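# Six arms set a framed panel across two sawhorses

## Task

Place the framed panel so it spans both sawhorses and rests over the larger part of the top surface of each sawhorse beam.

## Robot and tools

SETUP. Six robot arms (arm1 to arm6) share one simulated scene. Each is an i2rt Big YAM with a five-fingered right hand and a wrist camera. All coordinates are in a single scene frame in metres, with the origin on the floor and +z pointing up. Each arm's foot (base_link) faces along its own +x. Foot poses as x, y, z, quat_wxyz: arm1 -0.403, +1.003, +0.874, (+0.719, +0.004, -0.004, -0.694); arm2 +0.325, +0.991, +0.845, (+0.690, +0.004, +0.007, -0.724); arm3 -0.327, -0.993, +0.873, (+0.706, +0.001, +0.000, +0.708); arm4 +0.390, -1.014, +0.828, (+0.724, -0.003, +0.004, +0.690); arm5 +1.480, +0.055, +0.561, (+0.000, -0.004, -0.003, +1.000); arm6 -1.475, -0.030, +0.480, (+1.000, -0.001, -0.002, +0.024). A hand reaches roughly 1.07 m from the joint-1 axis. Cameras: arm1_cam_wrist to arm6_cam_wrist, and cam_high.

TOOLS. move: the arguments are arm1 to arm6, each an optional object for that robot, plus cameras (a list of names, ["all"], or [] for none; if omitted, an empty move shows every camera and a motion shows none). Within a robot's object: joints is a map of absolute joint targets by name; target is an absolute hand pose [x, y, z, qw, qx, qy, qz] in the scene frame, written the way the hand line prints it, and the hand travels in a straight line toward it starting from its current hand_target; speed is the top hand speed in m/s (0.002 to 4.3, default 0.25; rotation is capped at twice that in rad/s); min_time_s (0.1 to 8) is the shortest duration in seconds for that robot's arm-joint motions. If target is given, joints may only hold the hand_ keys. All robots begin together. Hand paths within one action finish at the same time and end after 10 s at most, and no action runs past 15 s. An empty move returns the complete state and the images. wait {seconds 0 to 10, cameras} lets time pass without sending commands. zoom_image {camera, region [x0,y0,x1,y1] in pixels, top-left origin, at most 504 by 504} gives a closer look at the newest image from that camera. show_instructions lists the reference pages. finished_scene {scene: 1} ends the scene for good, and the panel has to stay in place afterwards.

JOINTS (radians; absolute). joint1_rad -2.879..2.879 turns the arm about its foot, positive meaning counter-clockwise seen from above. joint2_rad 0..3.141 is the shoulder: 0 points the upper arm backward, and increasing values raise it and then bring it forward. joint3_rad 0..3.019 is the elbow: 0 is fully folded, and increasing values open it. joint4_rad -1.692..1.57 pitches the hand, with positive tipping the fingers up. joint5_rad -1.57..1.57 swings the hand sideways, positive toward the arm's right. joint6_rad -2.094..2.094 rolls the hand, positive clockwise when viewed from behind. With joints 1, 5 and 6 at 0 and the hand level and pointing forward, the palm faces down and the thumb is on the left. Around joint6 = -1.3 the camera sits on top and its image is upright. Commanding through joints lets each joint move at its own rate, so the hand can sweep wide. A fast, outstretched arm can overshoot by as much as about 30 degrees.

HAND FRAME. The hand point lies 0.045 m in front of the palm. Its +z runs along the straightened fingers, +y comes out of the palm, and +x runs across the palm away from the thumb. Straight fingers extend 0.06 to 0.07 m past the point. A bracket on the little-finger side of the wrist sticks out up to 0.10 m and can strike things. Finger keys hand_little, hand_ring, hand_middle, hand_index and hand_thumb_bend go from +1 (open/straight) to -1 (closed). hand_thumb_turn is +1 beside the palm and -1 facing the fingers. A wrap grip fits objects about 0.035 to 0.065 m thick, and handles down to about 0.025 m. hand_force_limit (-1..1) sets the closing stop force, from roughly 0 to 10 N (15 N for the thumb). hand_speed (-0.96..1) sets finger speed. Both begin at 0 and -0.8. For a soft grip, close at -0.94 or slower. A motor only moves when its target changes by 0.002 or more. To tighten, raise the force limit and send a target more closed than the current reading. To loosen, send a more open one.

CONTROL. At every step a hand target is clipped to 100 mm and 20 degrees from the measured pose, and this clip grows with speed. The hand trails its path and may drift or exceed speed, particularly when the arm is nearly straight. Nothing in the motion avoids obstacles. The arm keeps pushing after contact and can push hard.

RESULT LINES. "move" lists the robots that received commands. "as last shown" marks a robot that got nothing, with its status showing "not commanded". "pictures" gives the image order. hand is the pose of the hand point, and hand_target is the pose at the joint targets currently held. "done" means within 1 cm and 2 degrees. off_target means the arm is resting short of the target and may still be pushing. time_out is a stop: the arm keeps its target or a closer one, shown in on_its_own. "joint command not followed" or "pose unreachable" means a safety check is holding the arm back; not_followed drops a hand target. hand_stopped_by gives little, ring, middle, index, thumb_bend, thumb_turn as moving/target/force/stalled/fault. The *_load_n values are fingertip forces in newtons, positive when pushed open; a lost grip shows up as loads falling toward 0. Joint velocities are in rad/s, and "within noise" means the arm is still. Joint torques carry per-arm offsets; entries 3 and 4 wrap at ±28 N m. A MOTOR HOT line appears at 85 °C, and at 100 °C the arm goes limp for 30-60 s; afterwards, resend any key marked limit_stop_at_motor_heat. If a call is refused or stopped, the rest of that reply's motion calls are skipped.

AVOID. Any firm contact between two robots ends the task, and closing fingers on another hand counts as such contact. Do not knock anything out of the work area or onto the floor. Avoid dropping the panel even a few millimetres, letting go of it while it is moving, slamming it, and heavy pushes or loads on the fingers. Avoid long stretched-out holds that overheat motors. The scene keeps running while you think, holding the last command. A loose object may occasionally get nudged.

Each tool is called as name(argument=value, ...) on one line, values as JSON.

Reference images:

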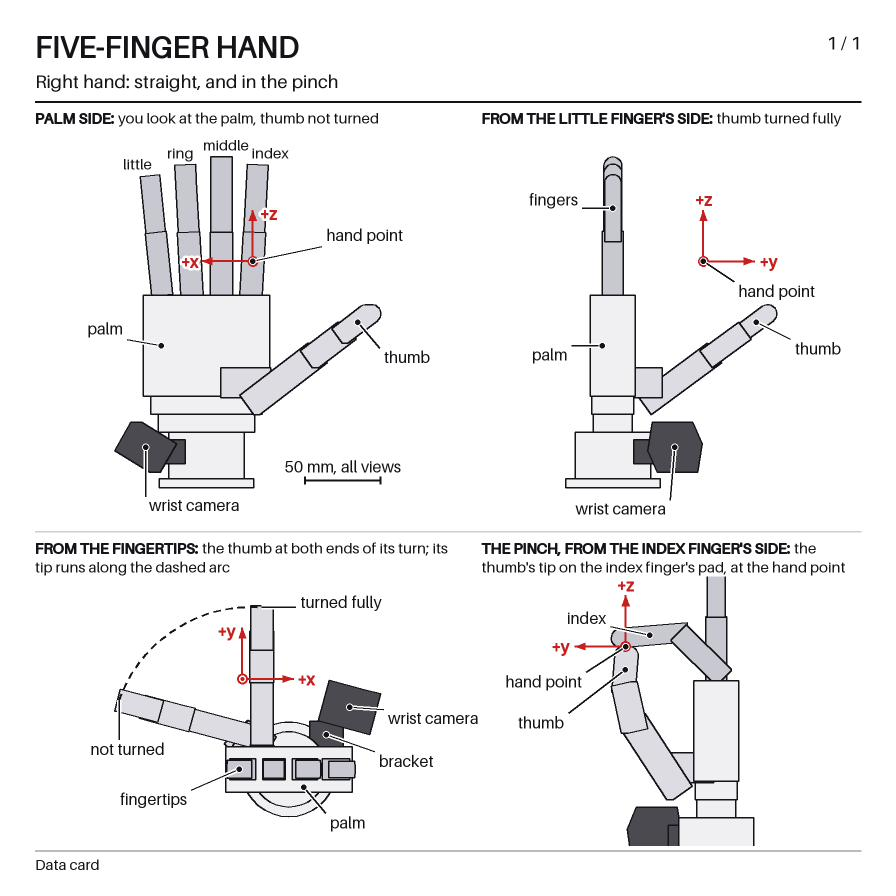

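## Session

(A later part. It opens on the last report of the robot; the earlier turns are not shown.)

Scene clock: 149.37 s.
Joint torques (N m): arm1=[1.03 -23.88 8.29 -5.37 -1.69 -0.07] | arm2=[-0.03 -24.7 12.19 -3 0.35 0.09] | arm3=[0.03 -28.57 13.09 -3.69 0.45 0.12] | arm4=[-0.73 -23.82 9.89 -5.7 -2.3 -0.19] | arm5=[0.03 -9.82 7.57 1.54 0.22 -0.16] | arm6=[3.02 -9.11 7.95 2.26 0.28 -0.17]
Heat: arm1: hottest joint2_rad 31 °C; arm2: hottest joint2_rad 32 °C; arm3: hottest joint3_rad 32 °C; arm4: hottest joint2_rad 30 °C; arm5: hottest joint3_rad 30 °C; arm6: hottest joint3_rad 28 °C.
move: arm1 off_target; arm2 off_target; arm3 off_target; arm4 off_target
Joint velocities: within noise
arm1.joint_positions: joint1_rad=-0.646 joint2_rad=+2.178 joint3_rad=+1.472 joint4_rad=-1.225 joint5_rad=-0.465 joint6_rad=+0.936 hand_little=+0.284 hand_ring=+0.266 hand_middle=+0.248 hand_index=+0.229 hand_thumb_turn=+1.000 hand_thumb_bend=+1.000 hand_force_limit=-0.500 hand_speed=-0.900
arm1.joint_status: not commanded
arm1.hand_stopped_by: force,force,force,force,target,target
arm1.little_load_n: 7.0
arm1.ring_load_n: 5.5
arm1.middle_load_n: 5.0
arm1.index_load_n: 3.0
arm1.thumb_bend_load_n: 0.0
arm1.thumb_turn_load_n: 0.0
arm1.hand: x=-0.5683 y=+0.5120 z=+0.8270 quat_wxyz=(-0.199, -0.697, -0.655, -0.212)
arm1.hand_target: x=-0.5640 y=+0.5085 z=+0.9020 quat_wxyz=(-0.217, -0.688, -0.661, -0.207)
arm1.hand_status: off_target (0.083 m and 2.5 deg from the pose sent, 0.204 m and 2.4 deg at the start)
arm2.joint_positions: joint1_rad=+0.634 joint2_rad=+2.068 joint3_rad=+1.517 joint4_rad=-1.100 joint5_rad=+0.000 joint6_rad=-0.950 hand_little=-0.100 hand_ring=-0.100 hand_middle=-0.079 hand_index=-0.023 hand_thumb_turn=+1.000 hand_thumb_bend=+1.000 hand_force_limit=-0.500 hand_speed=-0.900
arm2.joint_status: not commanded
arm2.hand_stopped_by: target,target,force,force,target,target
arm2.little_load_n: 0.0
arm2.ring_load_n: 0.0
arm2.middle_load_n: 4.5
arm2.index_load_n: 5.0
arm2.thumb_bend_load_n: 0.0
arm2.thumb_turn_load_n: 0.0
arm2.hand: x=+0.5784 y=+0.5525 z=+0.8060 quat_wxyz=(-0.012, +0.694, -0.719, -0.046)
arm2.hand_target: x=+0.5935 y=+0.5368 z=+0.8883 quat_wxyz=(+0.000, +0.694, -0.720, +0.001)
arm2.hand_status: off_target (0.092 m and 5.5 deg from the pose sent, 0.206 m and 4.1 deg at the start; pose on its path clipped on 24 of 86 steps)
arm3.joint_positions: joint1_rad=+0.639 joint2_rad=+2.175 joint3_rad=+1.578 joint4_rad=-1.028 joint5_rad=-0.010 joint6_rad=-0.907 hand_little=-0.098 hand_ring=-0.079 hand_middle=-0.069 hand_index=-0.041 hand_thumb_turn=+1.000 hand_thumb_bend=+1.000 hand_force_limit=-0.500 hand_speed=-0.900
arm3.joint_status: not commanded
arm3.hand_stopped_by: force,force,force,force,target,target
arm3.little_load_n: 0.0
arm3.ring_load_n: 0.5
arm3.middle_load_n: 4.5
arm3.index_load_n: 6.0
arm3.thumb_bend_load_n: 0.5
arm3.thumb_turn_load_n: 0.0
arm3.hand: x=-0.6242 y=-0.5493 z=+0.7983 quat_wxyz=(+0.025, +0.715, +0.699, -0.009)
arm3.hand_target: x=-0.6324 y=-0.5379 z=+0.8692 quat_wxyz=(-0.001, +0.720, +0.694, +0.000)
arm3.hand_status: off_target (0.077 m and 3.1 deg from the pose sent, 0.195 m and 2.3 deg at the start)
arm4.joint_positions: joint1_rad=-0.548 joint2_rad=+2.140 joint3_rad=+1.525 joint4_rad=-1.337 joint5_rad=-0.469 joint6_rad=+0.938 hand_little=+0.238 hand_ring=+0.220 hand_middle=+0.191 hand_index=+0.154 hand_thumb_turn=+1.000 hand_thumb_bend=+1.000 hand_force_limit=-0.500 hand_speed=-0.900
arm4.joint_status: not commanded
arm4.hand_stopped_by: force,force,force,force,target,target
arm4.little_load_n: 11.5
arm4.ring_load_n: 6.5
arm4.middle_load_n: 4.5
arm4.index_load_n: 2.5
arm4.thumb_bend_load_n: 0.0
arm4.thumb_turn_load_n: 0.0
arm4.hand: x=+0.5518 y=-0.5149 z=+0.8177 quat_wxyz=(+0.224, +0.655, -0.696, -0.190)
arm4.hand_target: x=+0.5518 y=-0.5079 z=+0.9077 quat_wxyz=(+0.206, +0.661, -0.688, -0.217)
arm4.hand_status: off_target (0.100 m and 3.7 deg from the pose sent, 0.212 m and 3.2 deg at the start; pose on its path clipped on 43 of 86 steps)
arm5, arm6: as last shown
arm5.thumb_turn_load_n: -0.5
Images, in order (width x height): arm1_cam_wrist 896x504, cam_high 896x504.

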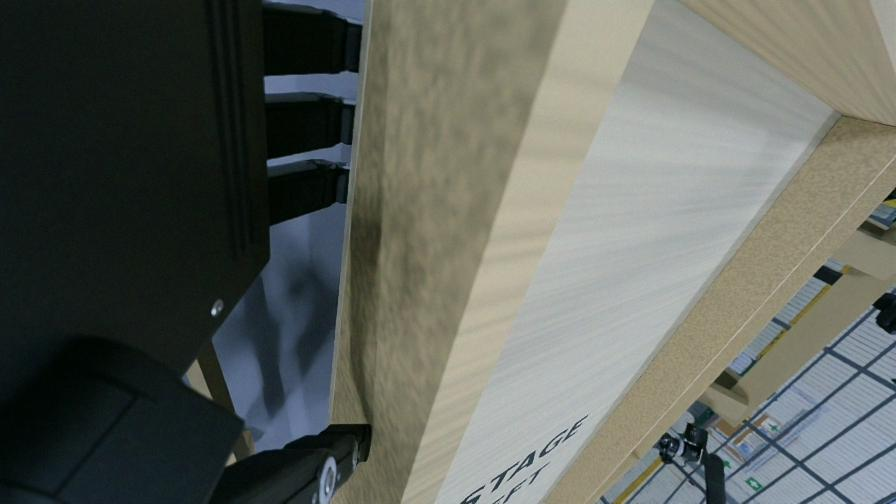

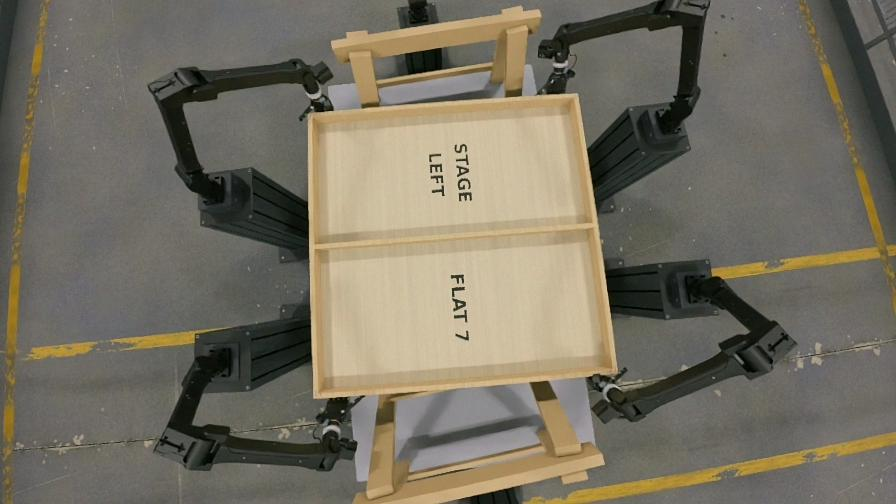

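move(arm1={"target": [-0.565, 0.509, 1.040, 0.2357, 0.6811, 0.6636, 0.2022], "speed": 0.07}, arm2={"target": [0.5966, 0.533, 1.026, 0.0119, 0.6936, -0.7204, 0.0441], "speed": 0.07}, arm3={"target": [-0.634, -0.536, 1.006, -0.0256, 0.7204, 0.6936, 0.0094], "speed": 0.07}, arm4={"target": [0.554, -0.507, 1.052, 0.1909, 0.6671, -0.6787, -0.2433], "speed": 0.07}, cameras=["arm1_cam_wrist", "arm4_cam_wrist", "cam_high", "arm6_cam_wrist"])

Scene clock: 155.07 s.
Joint torques (N m): arm1=[0.56 -24.76 11.23 -5.56 -2.14 -0.22] | arm2=[-0.03 -25.76 11.73 -2.15 0.69 0.09] | arm3=[-0.09 -29.39 16.31 -3.54 0.77 0.15] | arm4=[-0.73 -23.12 11.33 -5.09 -2.64 -0.25] | arm5=[-0.79 -11.16 7.82 1.4 0.19 -0.22] | arm6=[3.08 -9.11 7.97 2.26 0.27 -0.18]
Heat: arm1: hottest joint2_rad 32 °C; arm2: hottest joint2_rad 33 °C; arm3: hottest joint3_rad 34 °C; arm4: hottest joint2_rad 30 °C; arm5: hottest joint3_rad 30 °C; arm6: hottest joint3_rad 28 °C.
move: arm1 off_target; arm2 off_target; arm3 off_target; arm4 off_target
Joint velocities: within noise
arm1.joint_positions: joint1_rad=-0.645 joint2_rad=+2.053 joint3_rad=+1.534 joint4_rad=-1.433 joint5_rad=-0.486 joint6_rad=+0.931 hand_little=+0.284 hand_ring=+0.266 hand_middle=+0.249 hand_index=+0.229 hand_thumb_turn=+1.000 hand_thumb_bend=+1.000 hand_force_limit=-0.500 hand_speed=-0.900
arm1.joint_status: not commanded
arm1.hand_stopped_by: force,force,force,force,target,target
arm1.little_load_n: 5.5
arm1.ring_load_n: 7.5
arm1.middle_load_n: 10.0
arm1.index_load_n: 5.5
arm1.thumb_bend_load_n: 0.0
arm1.thumb_turn_load_n: 0.0
arm1.hand: x=-0.5675 y=+0.5088 z=+0.9223 quat_wxyz=(-0.207, -0.695, -0.651, -0.223)
arm1.hand_target: x=-0.5630 y=+0.5094 z=+1.0125 quat_wxyz=(-0.236, -0.682, -0.663, -0.200)
arm1.hand_status: off_target (0.118 m and 4.6 deg from the pose sent, 0.213 m and 4.8 deg at the start; pose on its path clipped on 75 of 102 steps)
arm2.joint_positions: joint1_rad=+0.634 joint2_rad=+1.945 joint3_rad=+1.517 joint4_rad=-1.164 joint5_rad=-0.001 joint6_rad=-0.950 hand_little=-0.100 hand_ring=-0.100 hand_middle=-0.079 hand_index=-0.023 hand_thumb_turn=+1.000 hand_thumb_bend=+1.000 hand_force_limit=-0.500 hand_speed=-0.900
arm2.joint_status: not commanded
arm2.hand_stopped_by: target,target,force,force,target,target
arm2.little_load_n: 0.0
arm2.ring_load_n: 4.0
arm2.middle_load_n: 5.0
arm2.index_load_n: 2.0
arm2.thumb_bend_load_n: 0.0
arm2.thumb_turn_load_n: 0.0
arm2.hand: x=+0.5782 y=+0.5524 z=+0.8704 quat_wxyz=(-0.007, +0.694, -0.719, -0.017)
arm2.hand_target: x=+0.5866 y=+0.5442 z=+0.9610 quat_wxyz=(+0.011, +0.693, -0.720, +0.044)
arm2.hand_status: off_target (0.158 m and 7.3 deg from the pose sent, 0.222 m and 10.7 deg at the start; pose on its path clipped on 94 of 102 steps)
arm3.joint_positions: joint1_rad=+0.641 joint2_rad=+2.042 joint3_rad=+1.626 joint4_rad=-1.204 joint5_rad=-0.006 joint6_rad=-0.907 hand_little=-0.098 hand_ring=-0.079 hand_middle=-0.069 hand_index=-0.041 hand_thumb_turn=+1.000 hand_thumb_bend=+1.000 hand_force_limit=-0.500 hand_speed=-0.900
arm3.joint_status: not commanded
arm3.hand_stopped_by: force,force,force,force,target,target
arm3.little_load_n: 0.0
arm3.ring_load_n: 1.0
arm3.middle_load_n: 5.0
arm3.index_load_n: 6.0
arm3.thumb_bend_load_n: 0.0
arm3.thumb_turn_load_n: 0.0
arm3.hand: x=-0.6218 y=-0.5527 z=+0.8921 quat_wxyz=(+0.023, +0.714, +0.700, -0.006)
arm3.hand_target: x=-0.6289 y=-0.5426 z=+0.9835 quat_wxyz=(-0.027, +0.720, +0.693, +0.009)
arm3.hand_status: off_target (0.116 m and 5.9 deg from the pose sent, 0.208 m and 6.2 deg at the start; pose on its path clipped on 70 of 102 steps)
arm4.joint_positions: joint1_rad=-0.564 joint2_rad=+2.042 joint3_rad=+1.540 joint4_rad=-1.443 joint5_rad=-0.501 joint6_rad=+0.908 hand_little=+0.238 hand_ring=+0.220 hand_middle=+0.191 hand_index=+0.154 hand_thumb_turn=+1.000 hand_thumb_bend=+1.000 hand_force_limit=-0.500 hand_speed=-0.900
arm4.joint_status: not commanded
arm4.hand_stopped_by: force,force,force,force,target,target
arm4.little_load_n: 8.0
arm4.ring_load_n: 6.0
arm4.middle_load_n: 6.0
arm4.index_load_n: 6.5
arm4.thumb_bend_load_n: 0.0
arm4.thumb_turn_load_n: 0.0
arm4.hand: x=+0.5534 y=-0.5183 z=+0.8830 quat_wxyz=(+0.218, +0.657, -0.691, -0.211)
arm4.hand_target: x=+0.5510 y=-0.5136 z=+0.9741 quat_wxyz=(+0.189, +0.667, -0.679, -0.243)
arm4.hand_status: off_target (0.169 m and 5.2 deg from the pose sent, 0.234 m and 7.6 deg at the start; pose on its path clipped on 98 of 102 steps)
arm5.joint_positions: joint1_rad=+0.168 joint2_rad=+1.562 joint3_rad=+2.554 joint4_rad=-1.696 joint5_rad=+0.126 joint6_rad=-1.484 hand_little=+1.000 hand_ring=+1.000 hand_middle=+1.000 hand_index=+1.000 hand_thumb_turn=+1.000 hand_thumb_bend=+1.000 hand_force_limit=+0.000 hand_speed=-0.800
arm5.joint_status: not commanded
arm5.hand_stopped_by: target,target,target,target,target,target
arm5.little_load_n: 0.0
arm5.ring_load_n: 0.0
arm5.middle_load_n: 0.0
arm5.index_load_n: 0.0
arm5.thumb_bend_load_n: 0.0
arm5.thumb_turn_load_n: 0.0
arm5.hand: x=+0.9981 y=+0.0538 z=+1.1911 quat_wxyz=(-0.419, -0.011, +0.908, +0.006)
arm5.hand_target: x=+1.0003 y=+0.0501 z=+1.1989 quat_wxyz=(-0.425, -0.023, +0.905, +0.008)
arm5.hand_status: not commanded
arm6.joint_positions: joint1_rad=+0.087 joint2_rad=+1.639 joint3_rad=+2.826 joint4_rad=-1.674 joint5_rad=+0.151 joint6_rad=-1.600 hand_little=+1.000 hand_ring=+1.000 hand_middle=+1.000 hand_index=+1.000 hand_thumb_turn=+1.000 hand_thumb_bend=+1.000 hand_force_limit=+0.000 hand_speed=-0.800
arm6.joint_status: not commanded
arm6.hand_stopped_by: target,target,target,target,target,target
arm6.little_load_n: 0.0
arm6.ring_load_n: 0.0
arm6.middle_load_n: 0.0
arm6.index_load_n: 0.0
arm6.thumb_bend_load_n: 0.0
arm6.thumb_turn_load_n: 0.0
arm6.hand: x=-0.9988 y=-0.0544 z=+1.1946 quat_wxyz=(+0.038, +0.853, +0.032, +0.519)
arm6.hand_target: x=-1.0004 y=-0.0501 z=+1.1989 quat_wxyz=(+0.039, +0.851, +0.041, +0.523)
arm6.hand_status: not commanded
pictures: arm1_cam_wrist, arm4_cam_wrist, arm6_cam_wrist, cam_high
Images, in order (width x height): arm1_cam_wrist 896x504, arm4_cam_wrist 896x504, arm6_cam_wrist 896x504, cam_high 896x504.

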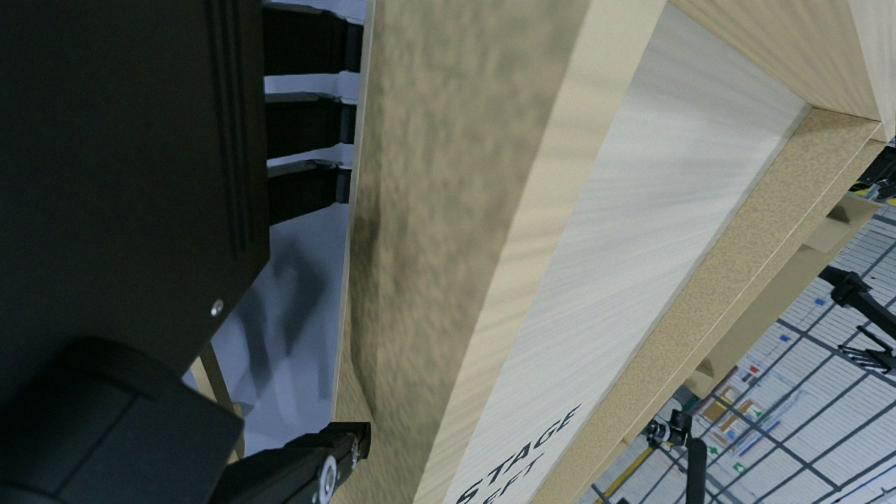

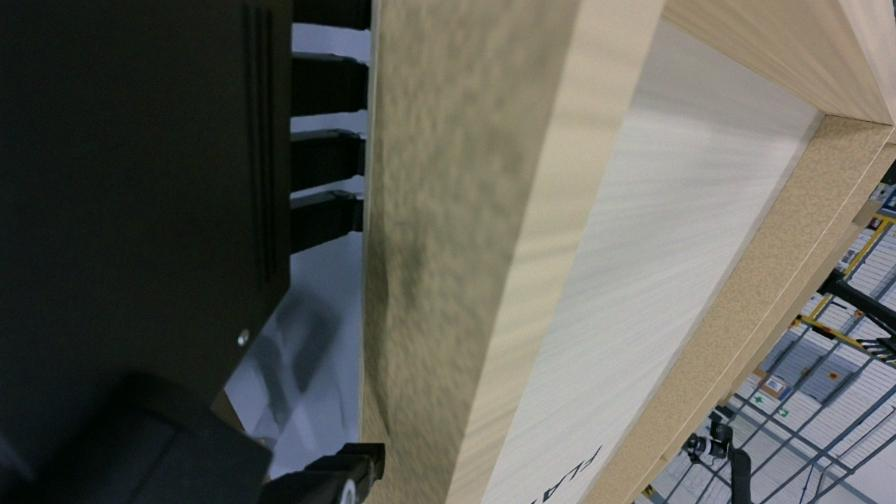

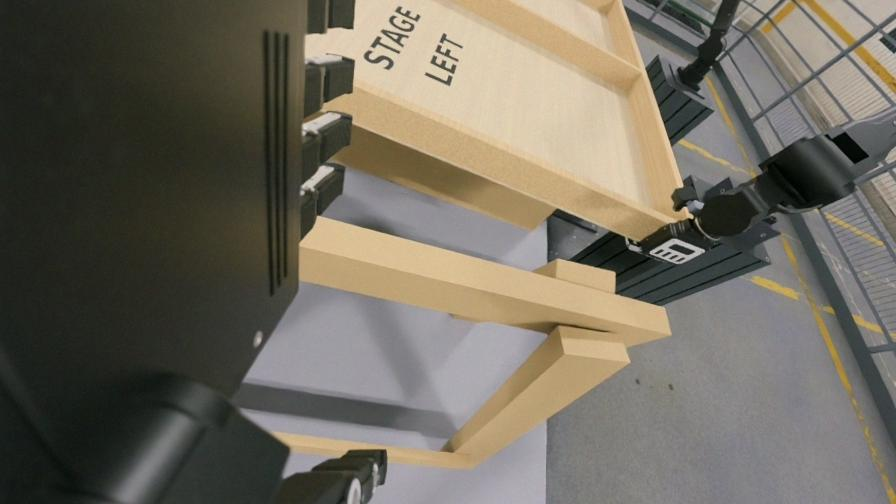

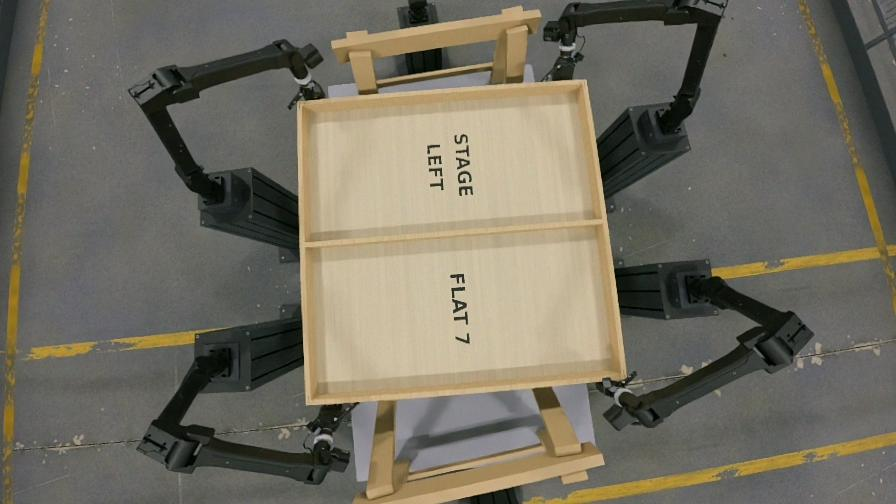

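move(arm1={"target": [-0.565, 0.509, 1.060, 0.2357, 0.6811, 0.6636, 0.2022], "speed": 0.05}, arm2={"target": [0.5966, 0.533, 1.060, 0.0119, 0.6936, -0.7204, 0.0441], "speed": 0.05}, arm3={"target": [-0.634, -0.536, 1.036, -0.0256, 0.7204, 0.6936, 0.0094], "speed": 0.05}, arm4={"target": [0.554, -0.507, 1.075, 0.1909, 0.6671, -0.6787, -0.2433], "speed": 0.05}, cameras=["cam_high"])

Scene clock: 158.63 s.
Joint torques (N m): arm1=[0.5 -24.18 11.7 -5.55 -2.18 -0.21] | arm2=[-0.03 -25.47 12.29 -2.39 0.69 0.08] | arm3=[0.03 -29.8 16.81 -3.59 0.73 0.17] | arm4=[-0.73 -22.89 11.78 -5.22 -2.64 -0.23] | arm5=[0.56 -10.05 7.86 1.46 0.22 -0.23] | arm6=[3.08 -9.11 7.97 2.28 0.27 -0.17]
Heat: arm1: hottest joint2_rad 33 °C; arm2: hottest joint2_rad 34 °C; arm3: hottest joint3_rad 36 °C; arm4: hottest joint2_rad 31 °C; arm5: hottest joint3_rad 30 °C; arm6: hottest joint3_rad 28 °C.
move: arm1 off_target; arm2 off_target; arm3 off_target; arm4 off_target
Joint velocities: within noise
arm1.joint_positions: joint1_rad=-0.645 joint2_rad=+2.042 joint3_rad=+1.548 joint4_rad=-1.457 joint5_rad=-0.484 joint6_rad=+0.929 hand_little=+0.284 hand_ring=+0.266 hand_middle=+0.249 hand_index=+0.229 hand_thumb_turn=+1.000 hand_thumb_bend=+1.000 hand_force_limit=-0.500 hand_speed=-0.900
arm1.joint_status: not commanded
arm1.hand_stopped_by: force,force,force,force,target,target
arm1.little_load_n: 6.5
arm1.ring_load_n: 7.0
arm1.middle_load_n: 10.0
arm1.index_load_n: 5.0
arm1.thumb_bend_load_n: 0.0
arm1.thumb_turn_load_n: 0.0
arm1.hand: x=-0.5685 y=+0.5079 z=+0.9329 quat_wxyz=(-0.207, -0.695, -0.652, -0.222)
arm1.hand_target: x=-0.5635 y=+0.5093 z=+1.0232 quat_wxyz=(-0.236, -0.682, -0.663, -0.200)
arm1.hand_status: off_target (0.127 m and 4.5 deg from the pose sent, 0.138 m and 4.6 deg at the start; pose on its path clipped on 60 of 76 steps)
arm2.joint_positions: joint1_rad=+0.634 joint2_rad=+1.926 joint3_rad=+1.517 joint4_rad=-1.180 joint5_rad=-0.001 joint6_rad=-0.950 hand_little=-0.100 hand_ring=-0.100 hand_middle=-0.079 hand_index=-0.023 hand_thumb_turn=+1.000 hand_thumb_bend=+1.000 hand_force_limit=-0.500 hand_speed=-0.900
arm2.joint_status: not commanded
arm2.hand_stopped_by: target,target,force,force,target,target
arm2.little_load_n: 0.0
arm2.ring_load_n: 3.5
arm2.middle_load_n: 5.0
arm2.index_load_n: 2.0
arm2.thumb_bend_load_n: 0.5
arm2.thumb_turn_load_n: 0.0
arm2.hand: x=+0.5768 y=+0.5543 z=+0.8803 quat_wxyz=(-0.006, +0.694, -0.719, -0.016)
arm2.hand_target: x=+0.5843 y=+0.5468 z=+0.9711 quat_wxyz=(+0.011, +0.693, -0.720, +0.045)
arm2.hand_status: off_target (0.182 m and 7.2 deg from the pose sent, 0.192 m and 7.3 deg at the start; pose on its path clipped on 70 of 76 steps)
arm3.joint_positions: joint1_rad=+0.641 joint2_rad=+2.026 joint3_rad=+1.639 joint4_rad=-1.235 joint5_rad=-0.005 joint6_rad=-0.907 hand_little=-0.098 hand_ring=-0.079 hand_middle=-0.069 hand_index=-0.041 hand_thumb_turn=+1.000 hand_thumb_bend=+1.000 hand_force_limit=-0.500 hand_speed=-0.900
arm3.joint_status: not commanded
arm3.hand_stopped_by: force,force,force,force,target,target
arm3.little_load_n: 0.5
arm3.ring_load_n: 1.5
arm3.middle_load_n: 5.0
arm3.index_load_n: 6.0
arm3.thumb_bend_load_n: 0.0
arm3.thumb_turn_load_n: 0.0
arm3.hand: x=-0.6209 y=-0.5537 z=+0.9055 quat_wxyz=(+0.024, +0.714, +0.700, -0.006)
arm3.hand_target: x=-0.6273 y=-0.5448 z=+0.9971 quat_wxyz=(-0.027, +0.720, +0.693, +0.009)
arm3.hand_status: off_target (0.132 m and 6.0 deg from the pose sent, 0.145 m and 5.9 deg at the start; pose on its path clipped on 64 of 76 steps)
arm4.joint_positions: joint1_rad=-0.564 joint2_rad=+2.028 joint3_rad=+1.557 joint4_rad=-1.473 joint5_rad=-0.501 joint6_rad=+0.907 hand_little=+0.238 hand_ring=+0.220 hand_middle=+0.191 hand_index=+0.154 hand_thumb_turn=+1.000 hand_thumb_bend=+1.000 hand_force_limit=-0.500 hand_speed=-0.900
arm4.joint_status: not commanded
arm4.hand_stopped_by: force,force,force,force,target,target
arm4.little_load_n: 8.0
arm4.ring_load_n: 6.5
arm4.middle_load_n: 6.5
arm4.index_load_n: 7.0
arm4.thumb_bend_load_n: 0.0
arm4.thumb_turn_load_n: 0.0
arm4.hand: x=+0.5543 y=-0.5171 z=+0.8963 quat_wxyz=(+0.217, +0.657, -0.690, -0.211)
arm4.hand_target: x=+0.5513 y=-0.5135 z=+0.9876 quat_wxyz=(+0.188, +0.667, -0.679, -0.243)
arm4.hand_status: off_target (0.179 m and 5.1 deg from the pose sent, 0.192 m and 5.1 deg at the start; pose on its path clipped on 70 of 76 steps)
arm5, arm6: as last shown
Images, in order (width x height): cam_high 896x504.

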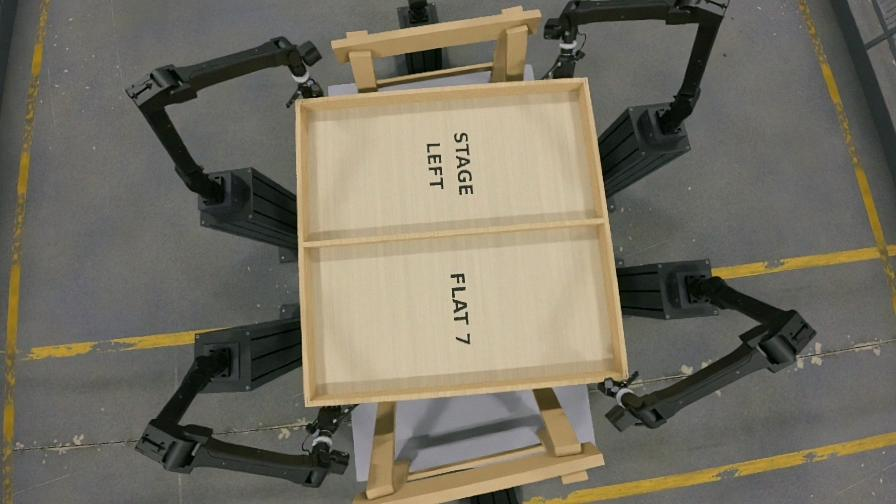

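move(arm1={"joints": {"joint2_rad": 1.86, "joint3_rad": 1.672, "joint4_rad": -1.67}, "min_time_s": 3.0}, arm2={"joints": {"joint2_rad": 1.761, "joint3_rad": 1.718, "joint4_rad": -1.42}, "min_time_s": 3.0}, arm3={"joints": {"joint2_rad": 1.877, "joint3_rad": 1.806, "joint4_rad": -1.446}, "min_time_s": 3.0}, arm4={"joints": {"joint2_rad": 1.836, "joint3_rad": 1.712, "joint4_rad": -1.68}, "min_time_s": 3.0}, arm6={"target": [-1.0, -0.05, 1.1, 0.04, 0.853, 0.031, 0.519], "speed": 0.1}, arm5={"target": [1.0, 0.05, 1.1, -0.42, -0.011, 0.907, 0.006], "speed": 0.1}, cameras=["arm1_cam_wrist", "arm3_cam_wrist", "arm4_cam_wrist", "arm5_cam_wrist", "arm6_cam_wrist", "cam_high"])

Scene clock: 169.50 s.
Joint torques (N m): arm1=[0.38 -24.41 13.83 -5.05 -2.29 -0.17] | arm2=[-0.09 -25.05 16.72 -2.47 0.62 0.08] | arm3=[-0.44 -29.92 18.32 -3.56 0.6 0.15] | arm4=[-0.73 -23.71 14.75 -4.4 -2.84 -0.22] | arm5=[-0.62 -9.76 7.04 2.45 0.19 -0.02] | arm6=[3.08 -8.35 8.25 3.37 0.28 0.01]
Heat: arm1: hottest joint2_rad 35 °C; arm2: hottest joint2_rad 35 °C; arm3: hottest joint3_rad 44 °C; arm4: hottest joint2_rad 34 °C; arm5: hottest joint3_rad 30 °C; arm6: hottest joint3_rad 28 °C.
move: arm1 time_out; arm2 time_out; arm3 time_out; arm4 time_out; arm5 done; arm6 done
Joint velocities: within noise
arm1.joint_positions: joint1_rad=-0.645 joint2_rad=+1.991 joint3_rad=+1.600 joint4_rad=-1.555 joint5_rad=-0.481 joint6_rad=+0.926 hand_little=+0.284 hand_ring=+0.266 hand_middle=+0.249 hand_index=+0.229 hand_thumb_turn=+1.000 hand_thumb_bend=+1.000 hand_force_limit=-0.500 hand_speed=-0.900
arm1.joint_status: joint4_rad time_out (moved -0.098 of -0.213); the others done
arm1.hand_stopped_by: force,force,force,force,target,target
arm1.little_load_n: 5.5
arm1.ring_load_n: 7.0
arm1.middle_load_n: 9.5
arm1.index_load_n: 5.5
arm1.thumb_bend_load_n: 0.0
arm1.thumb_turn_load_n: 0.0
arm1.on_its_own: joint4_rad reads -1.555 and still pushes toward -1.670 since a time_out; joint5_rad reads -0.481 and still pushes toward -0.528 since a time_out
arm1.hand: x=-0.5702 y=+0.5069 z=+0.9790 quat_wxyz=(-0.206, -0.694, -0.654, -0.220)
arm1.hand_target: x=-0.5656 y=+0.5072 z=+1.0787 quat_wxyz=(-0.240, -0.680, -0.670, -0.177)
arm1.hand_status: not commanded
arm2.joint_positions: joint1_rad=+0.634 joint2_rad=+1.894 joint3_rad=+1.611 joint4_rad=-1.346 joint5_rad=+0.001 joint6_rad=-0.950 hand_little=-0.100 hand_ring=-0.100 hand_middle=-0.079 hand_index=-0.023 hand_thumb_turn=+1.000 hand_thumb_bend=+1.000 hand_force_limit=-0.500 hand_speed=-0.900
arm2.joint_status: joint3_rad time_out (moved +0.094 of +0.201); joint4_rad time_out (moved -0.165 of -0.240); the others done
arm2.hand_stopped_by: target,target,force,force,target,target
arm2.little_load_n: 0.0
arm2.ring_load_n: 0.5
arm2.middle_load_n: 5.5
arm2.index_load_n: 4.0
arm2.thumb_bend_load_n: 0.5
arm2.thumb_turn_load_n: 0.0
arm2.on_its_own: joint3_rad reads +1.611 and still pushes toward +1.718 since a time_out; joint4_rad reads -1.346 and still pushes toward -1.420 since a time_out
arm2.hand: x=+0.5741 y=+0.5575 z=+0.9345 quat_wxyz=(-0.009, +0.694, -0.719, -0.036)
arm2.hand_target: x=+0.5841 y=+0.5466 z=+1.0377 quat_wxyz=(+0.011, +0.693, -0.720, +0.045)
arm2.hand_status: not commanded
arm3.joint_positions: joint1_rad=+0.641 joint2_rad=+1.997 joint3_rad=+1.711 joint4_rad=-1.359 joint5_rad=-0.002 joint6_rad=-0.907 hand_little=-0.098 hand_ring=-0.079 hand_middle=-0.069 hand_index=-0.041 hand_thumb_turn=+1.000 hand_thumb_bend=+1.000 hand_force_limit=-0.500 hand_speed=-0.900
arm3.joint_status: joint3_rad time_out (moved +0.073 of +0.167); joint4_rad time_out (moved -0.124 of -0.211); the others done
arm3.hand_stopped_by: force,force,force,force,target,target
arm3.little_load_n: 0.0
arm3.ring_load_n: 0.5
arm3.middle_load_n: 4.0
arm3.index_load_n: 7.0
arm3.thumb_bend_load_n: 0.0
arm3.thumb_turn_load_n: 0.0
arm3.on_its_own: joint3_rad reads +1.711 and still pushes toward +1.806 since a time_out; joint4_rad reads -1.359 and still pushes toward -1.446 since a time_out
arm3.hand: x=-0.6190 y=-0.5552 z=+0.9506 quat_wxyz=(+0.035, +0.714, +0.699, -0.006)
arm3.hand_target: x=-0.6243 y=-0.5486 z=+1.0472 quat_wxyz=(-0.027, +0.720, +0.693, +0.009)
arm3.hand_status: not commanded
arm4.joint_positions: joint1_rad=-0.564 joint2_rad=+1.968 joint3_rad=+1.616 joint4_rad=-1.576 joint5_rad=-0.496 joint6_rad=+0.906 hand_little=+0.238 hand_ring=+0.220 hand_middle=+0.191 hand_index=+0.154 hand_thumb_turn=+1.000 hand_thumb_bend=+1.000 hand_force_limit=-0.500 hand_speed=-0.900
arm4.joint_status: joint3_rad time_out (moved +0.060 of +0.155); joint4_rad time_out (moved -0.103 of -0.207); the others done
arm4.hand_stopped_by: force,force,force,force,target,target
arm4.little_load_n: 7.5
arm4.ring_load_n: 6.5
arm4.middle_load_n: 7.0
arm4.index_load_n: 8.0
arm4.thumb_bend_load_n: 0.0
arm4.thumb_turn_load_n: 0.0
arm4.on_its_own: joint3_rad reads +1.616 and still pushes toward +1.712 since a time_out; joint4_rad reads -1.576 and still pushes toward -1.680 since a time_out; joint5_rad reads -0.496 and still pushes toward -0.550 since a time_out
arm4.hand: x=+0.5561 y=-0.5151 z=+0.9495 quat_wxyz=(+0.209, +0.661, -0.689, -0.211)
arm4.hand_target: x=+0.5533 y=-0.5100 z=+1.0573 quat_wxyz=(+0.150, +0.678, -0.675, -0.250)
arm4.hand_status: not commanded
arm5.joint_positions: joint1_rad=+0.169 joint2_rad=+1.307 joint3_rad=+1.935 joint4_rad=-1.349 joint5_rad=+0.132 joint6_rad=-1.484 hand_little=+1.000 hand_ring=+1.000 hand_middle=+1.000 hand_index=+1.000 hand_thumb_turn=+1.000 hand_thumb_bend=+1.000 hand_force_limit=+0.000 hand_speed=-0.800
arm5.joint_status: not commanded
arm5.hand_stopped_by: target,target,target,target,target,target
arm5.little_load_n: 0.0
arm5.ring_load_n: 0.0
arm5.middle_load_n: 0.0
arm5.index_load_n: 0.0
arm5.thumb_bend_load_n: 0.0
arm5.thumb_turn_load_n: 0.0
arm5.hand: x=+1.0001 y=+0.0550 z=+1.0971 quat_wxyz=(-0.412, -0.011, +0.911, +0.010)
arm5.hand_target: x=+1.0000 y=+0.0501 z=+1.1000 quat_wxyz=(-0.420, -0.011, +0.907, +0.006)
arm5.hand_status: done (0.006 m and 1.2 deg from the pose sent, 0.091 m and 0.1 deg at the start)
arm6.joint_positions: joint1_rad=+0.093 joint2_rad=+1.269 joint3_rad=+1.988 joint4_rad=-1.222 joint5_rad=+0.168 joint6_rad=-1.600 hand_little=+1.000 hand_ring=+1.000 hand_middle=+1.000 hand_index=+1.000 hand_thumb_turn=+1.000 hand_thumb_bend=+1.000 hand_force_limit=+0.000 hand_speed=-0.800
arm6.joint_status: not commanded
arm6.hand_stopped_by: target,target,target,target,target,target
arm6.little_load_n: 0.0
arm6.ring_load_n: 0.0
arm6.middle_load_n: 0.0
arm6.index_load_n: 0.0
arm6.thumb_bend_load_n: 0.0
arm6.thumb_turn_load_n: 0.0
arm6.hand: x=-0.9985 y=-0.0550 z=+1.0981 quat_wxyz=(+0.045, +0.857, +0.031, +0.512)
arm6.hand_target: x=-1.0000 y=-0.0500 z=+1.1001 quat_wxyz=(+0.040, +0.853, +0.031, +0.519)
arm6.hand_status: done (0.006 m and 1.0 deg from the pose sent, 0.095 m and 0.2 deg at the start)
Images, in order (width x height): arm1_cam_wrist 896x504, arm3_cam_wrist 896x504, arm4_cam_wrist 896x504, arm5_cam_wrist 896x504, arm6_cam_wrist 896x504, cam_high 896x504.

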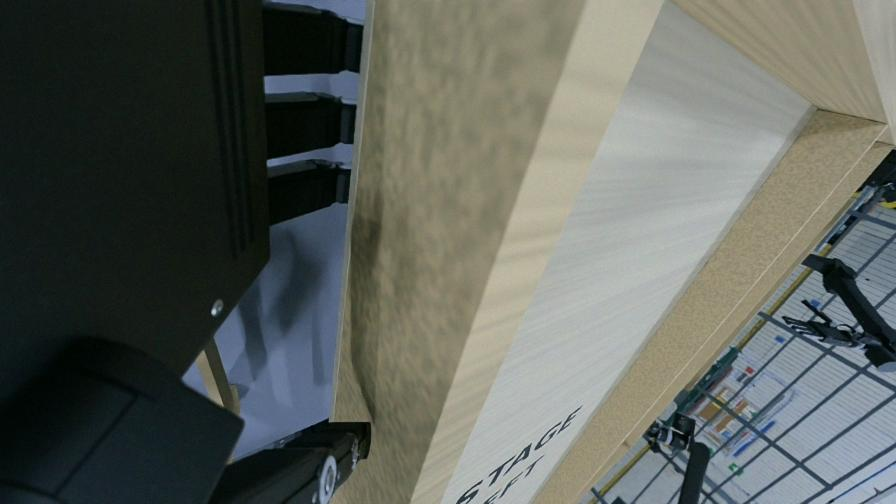

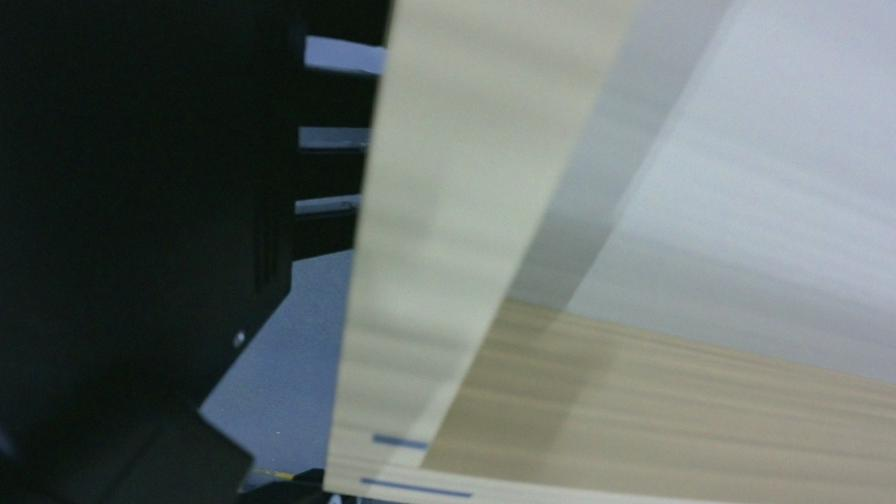

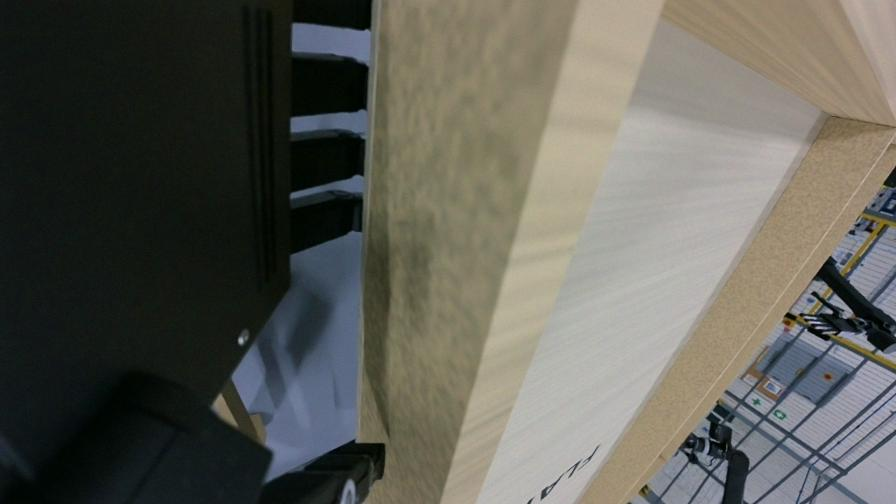

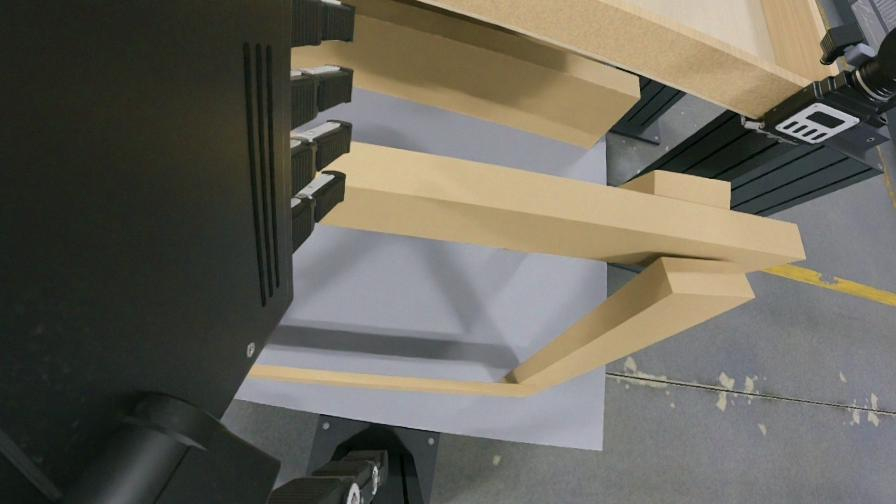

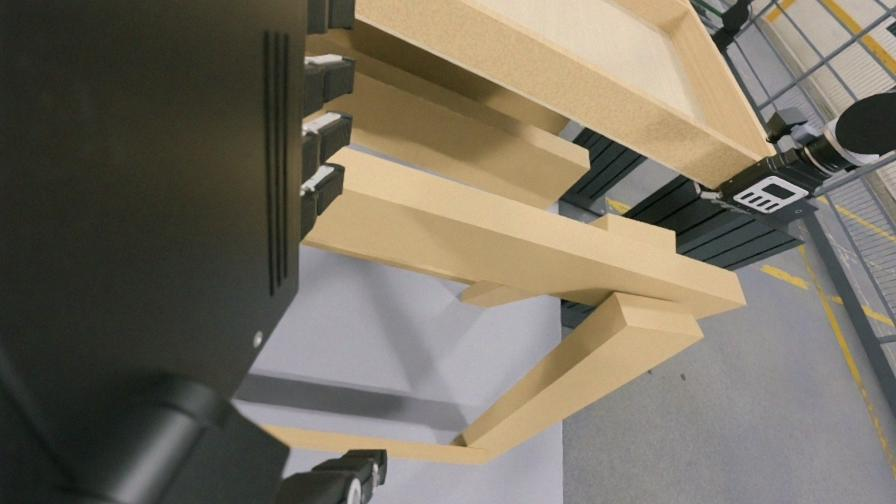

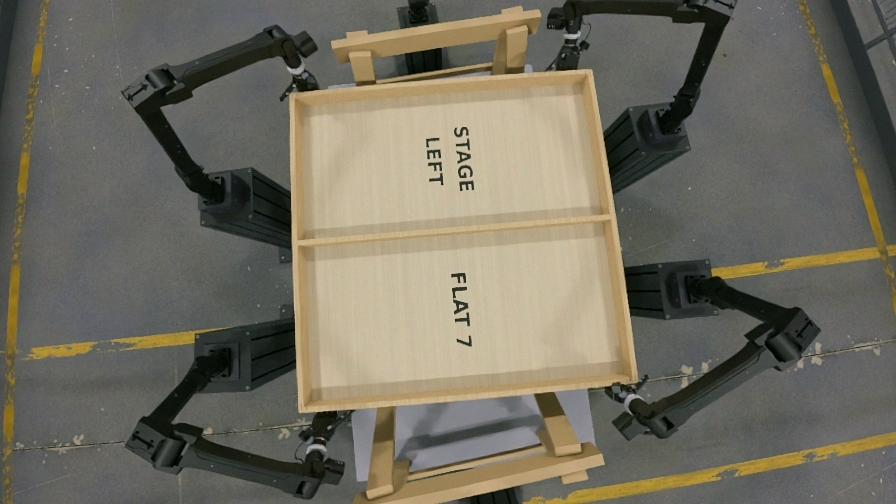

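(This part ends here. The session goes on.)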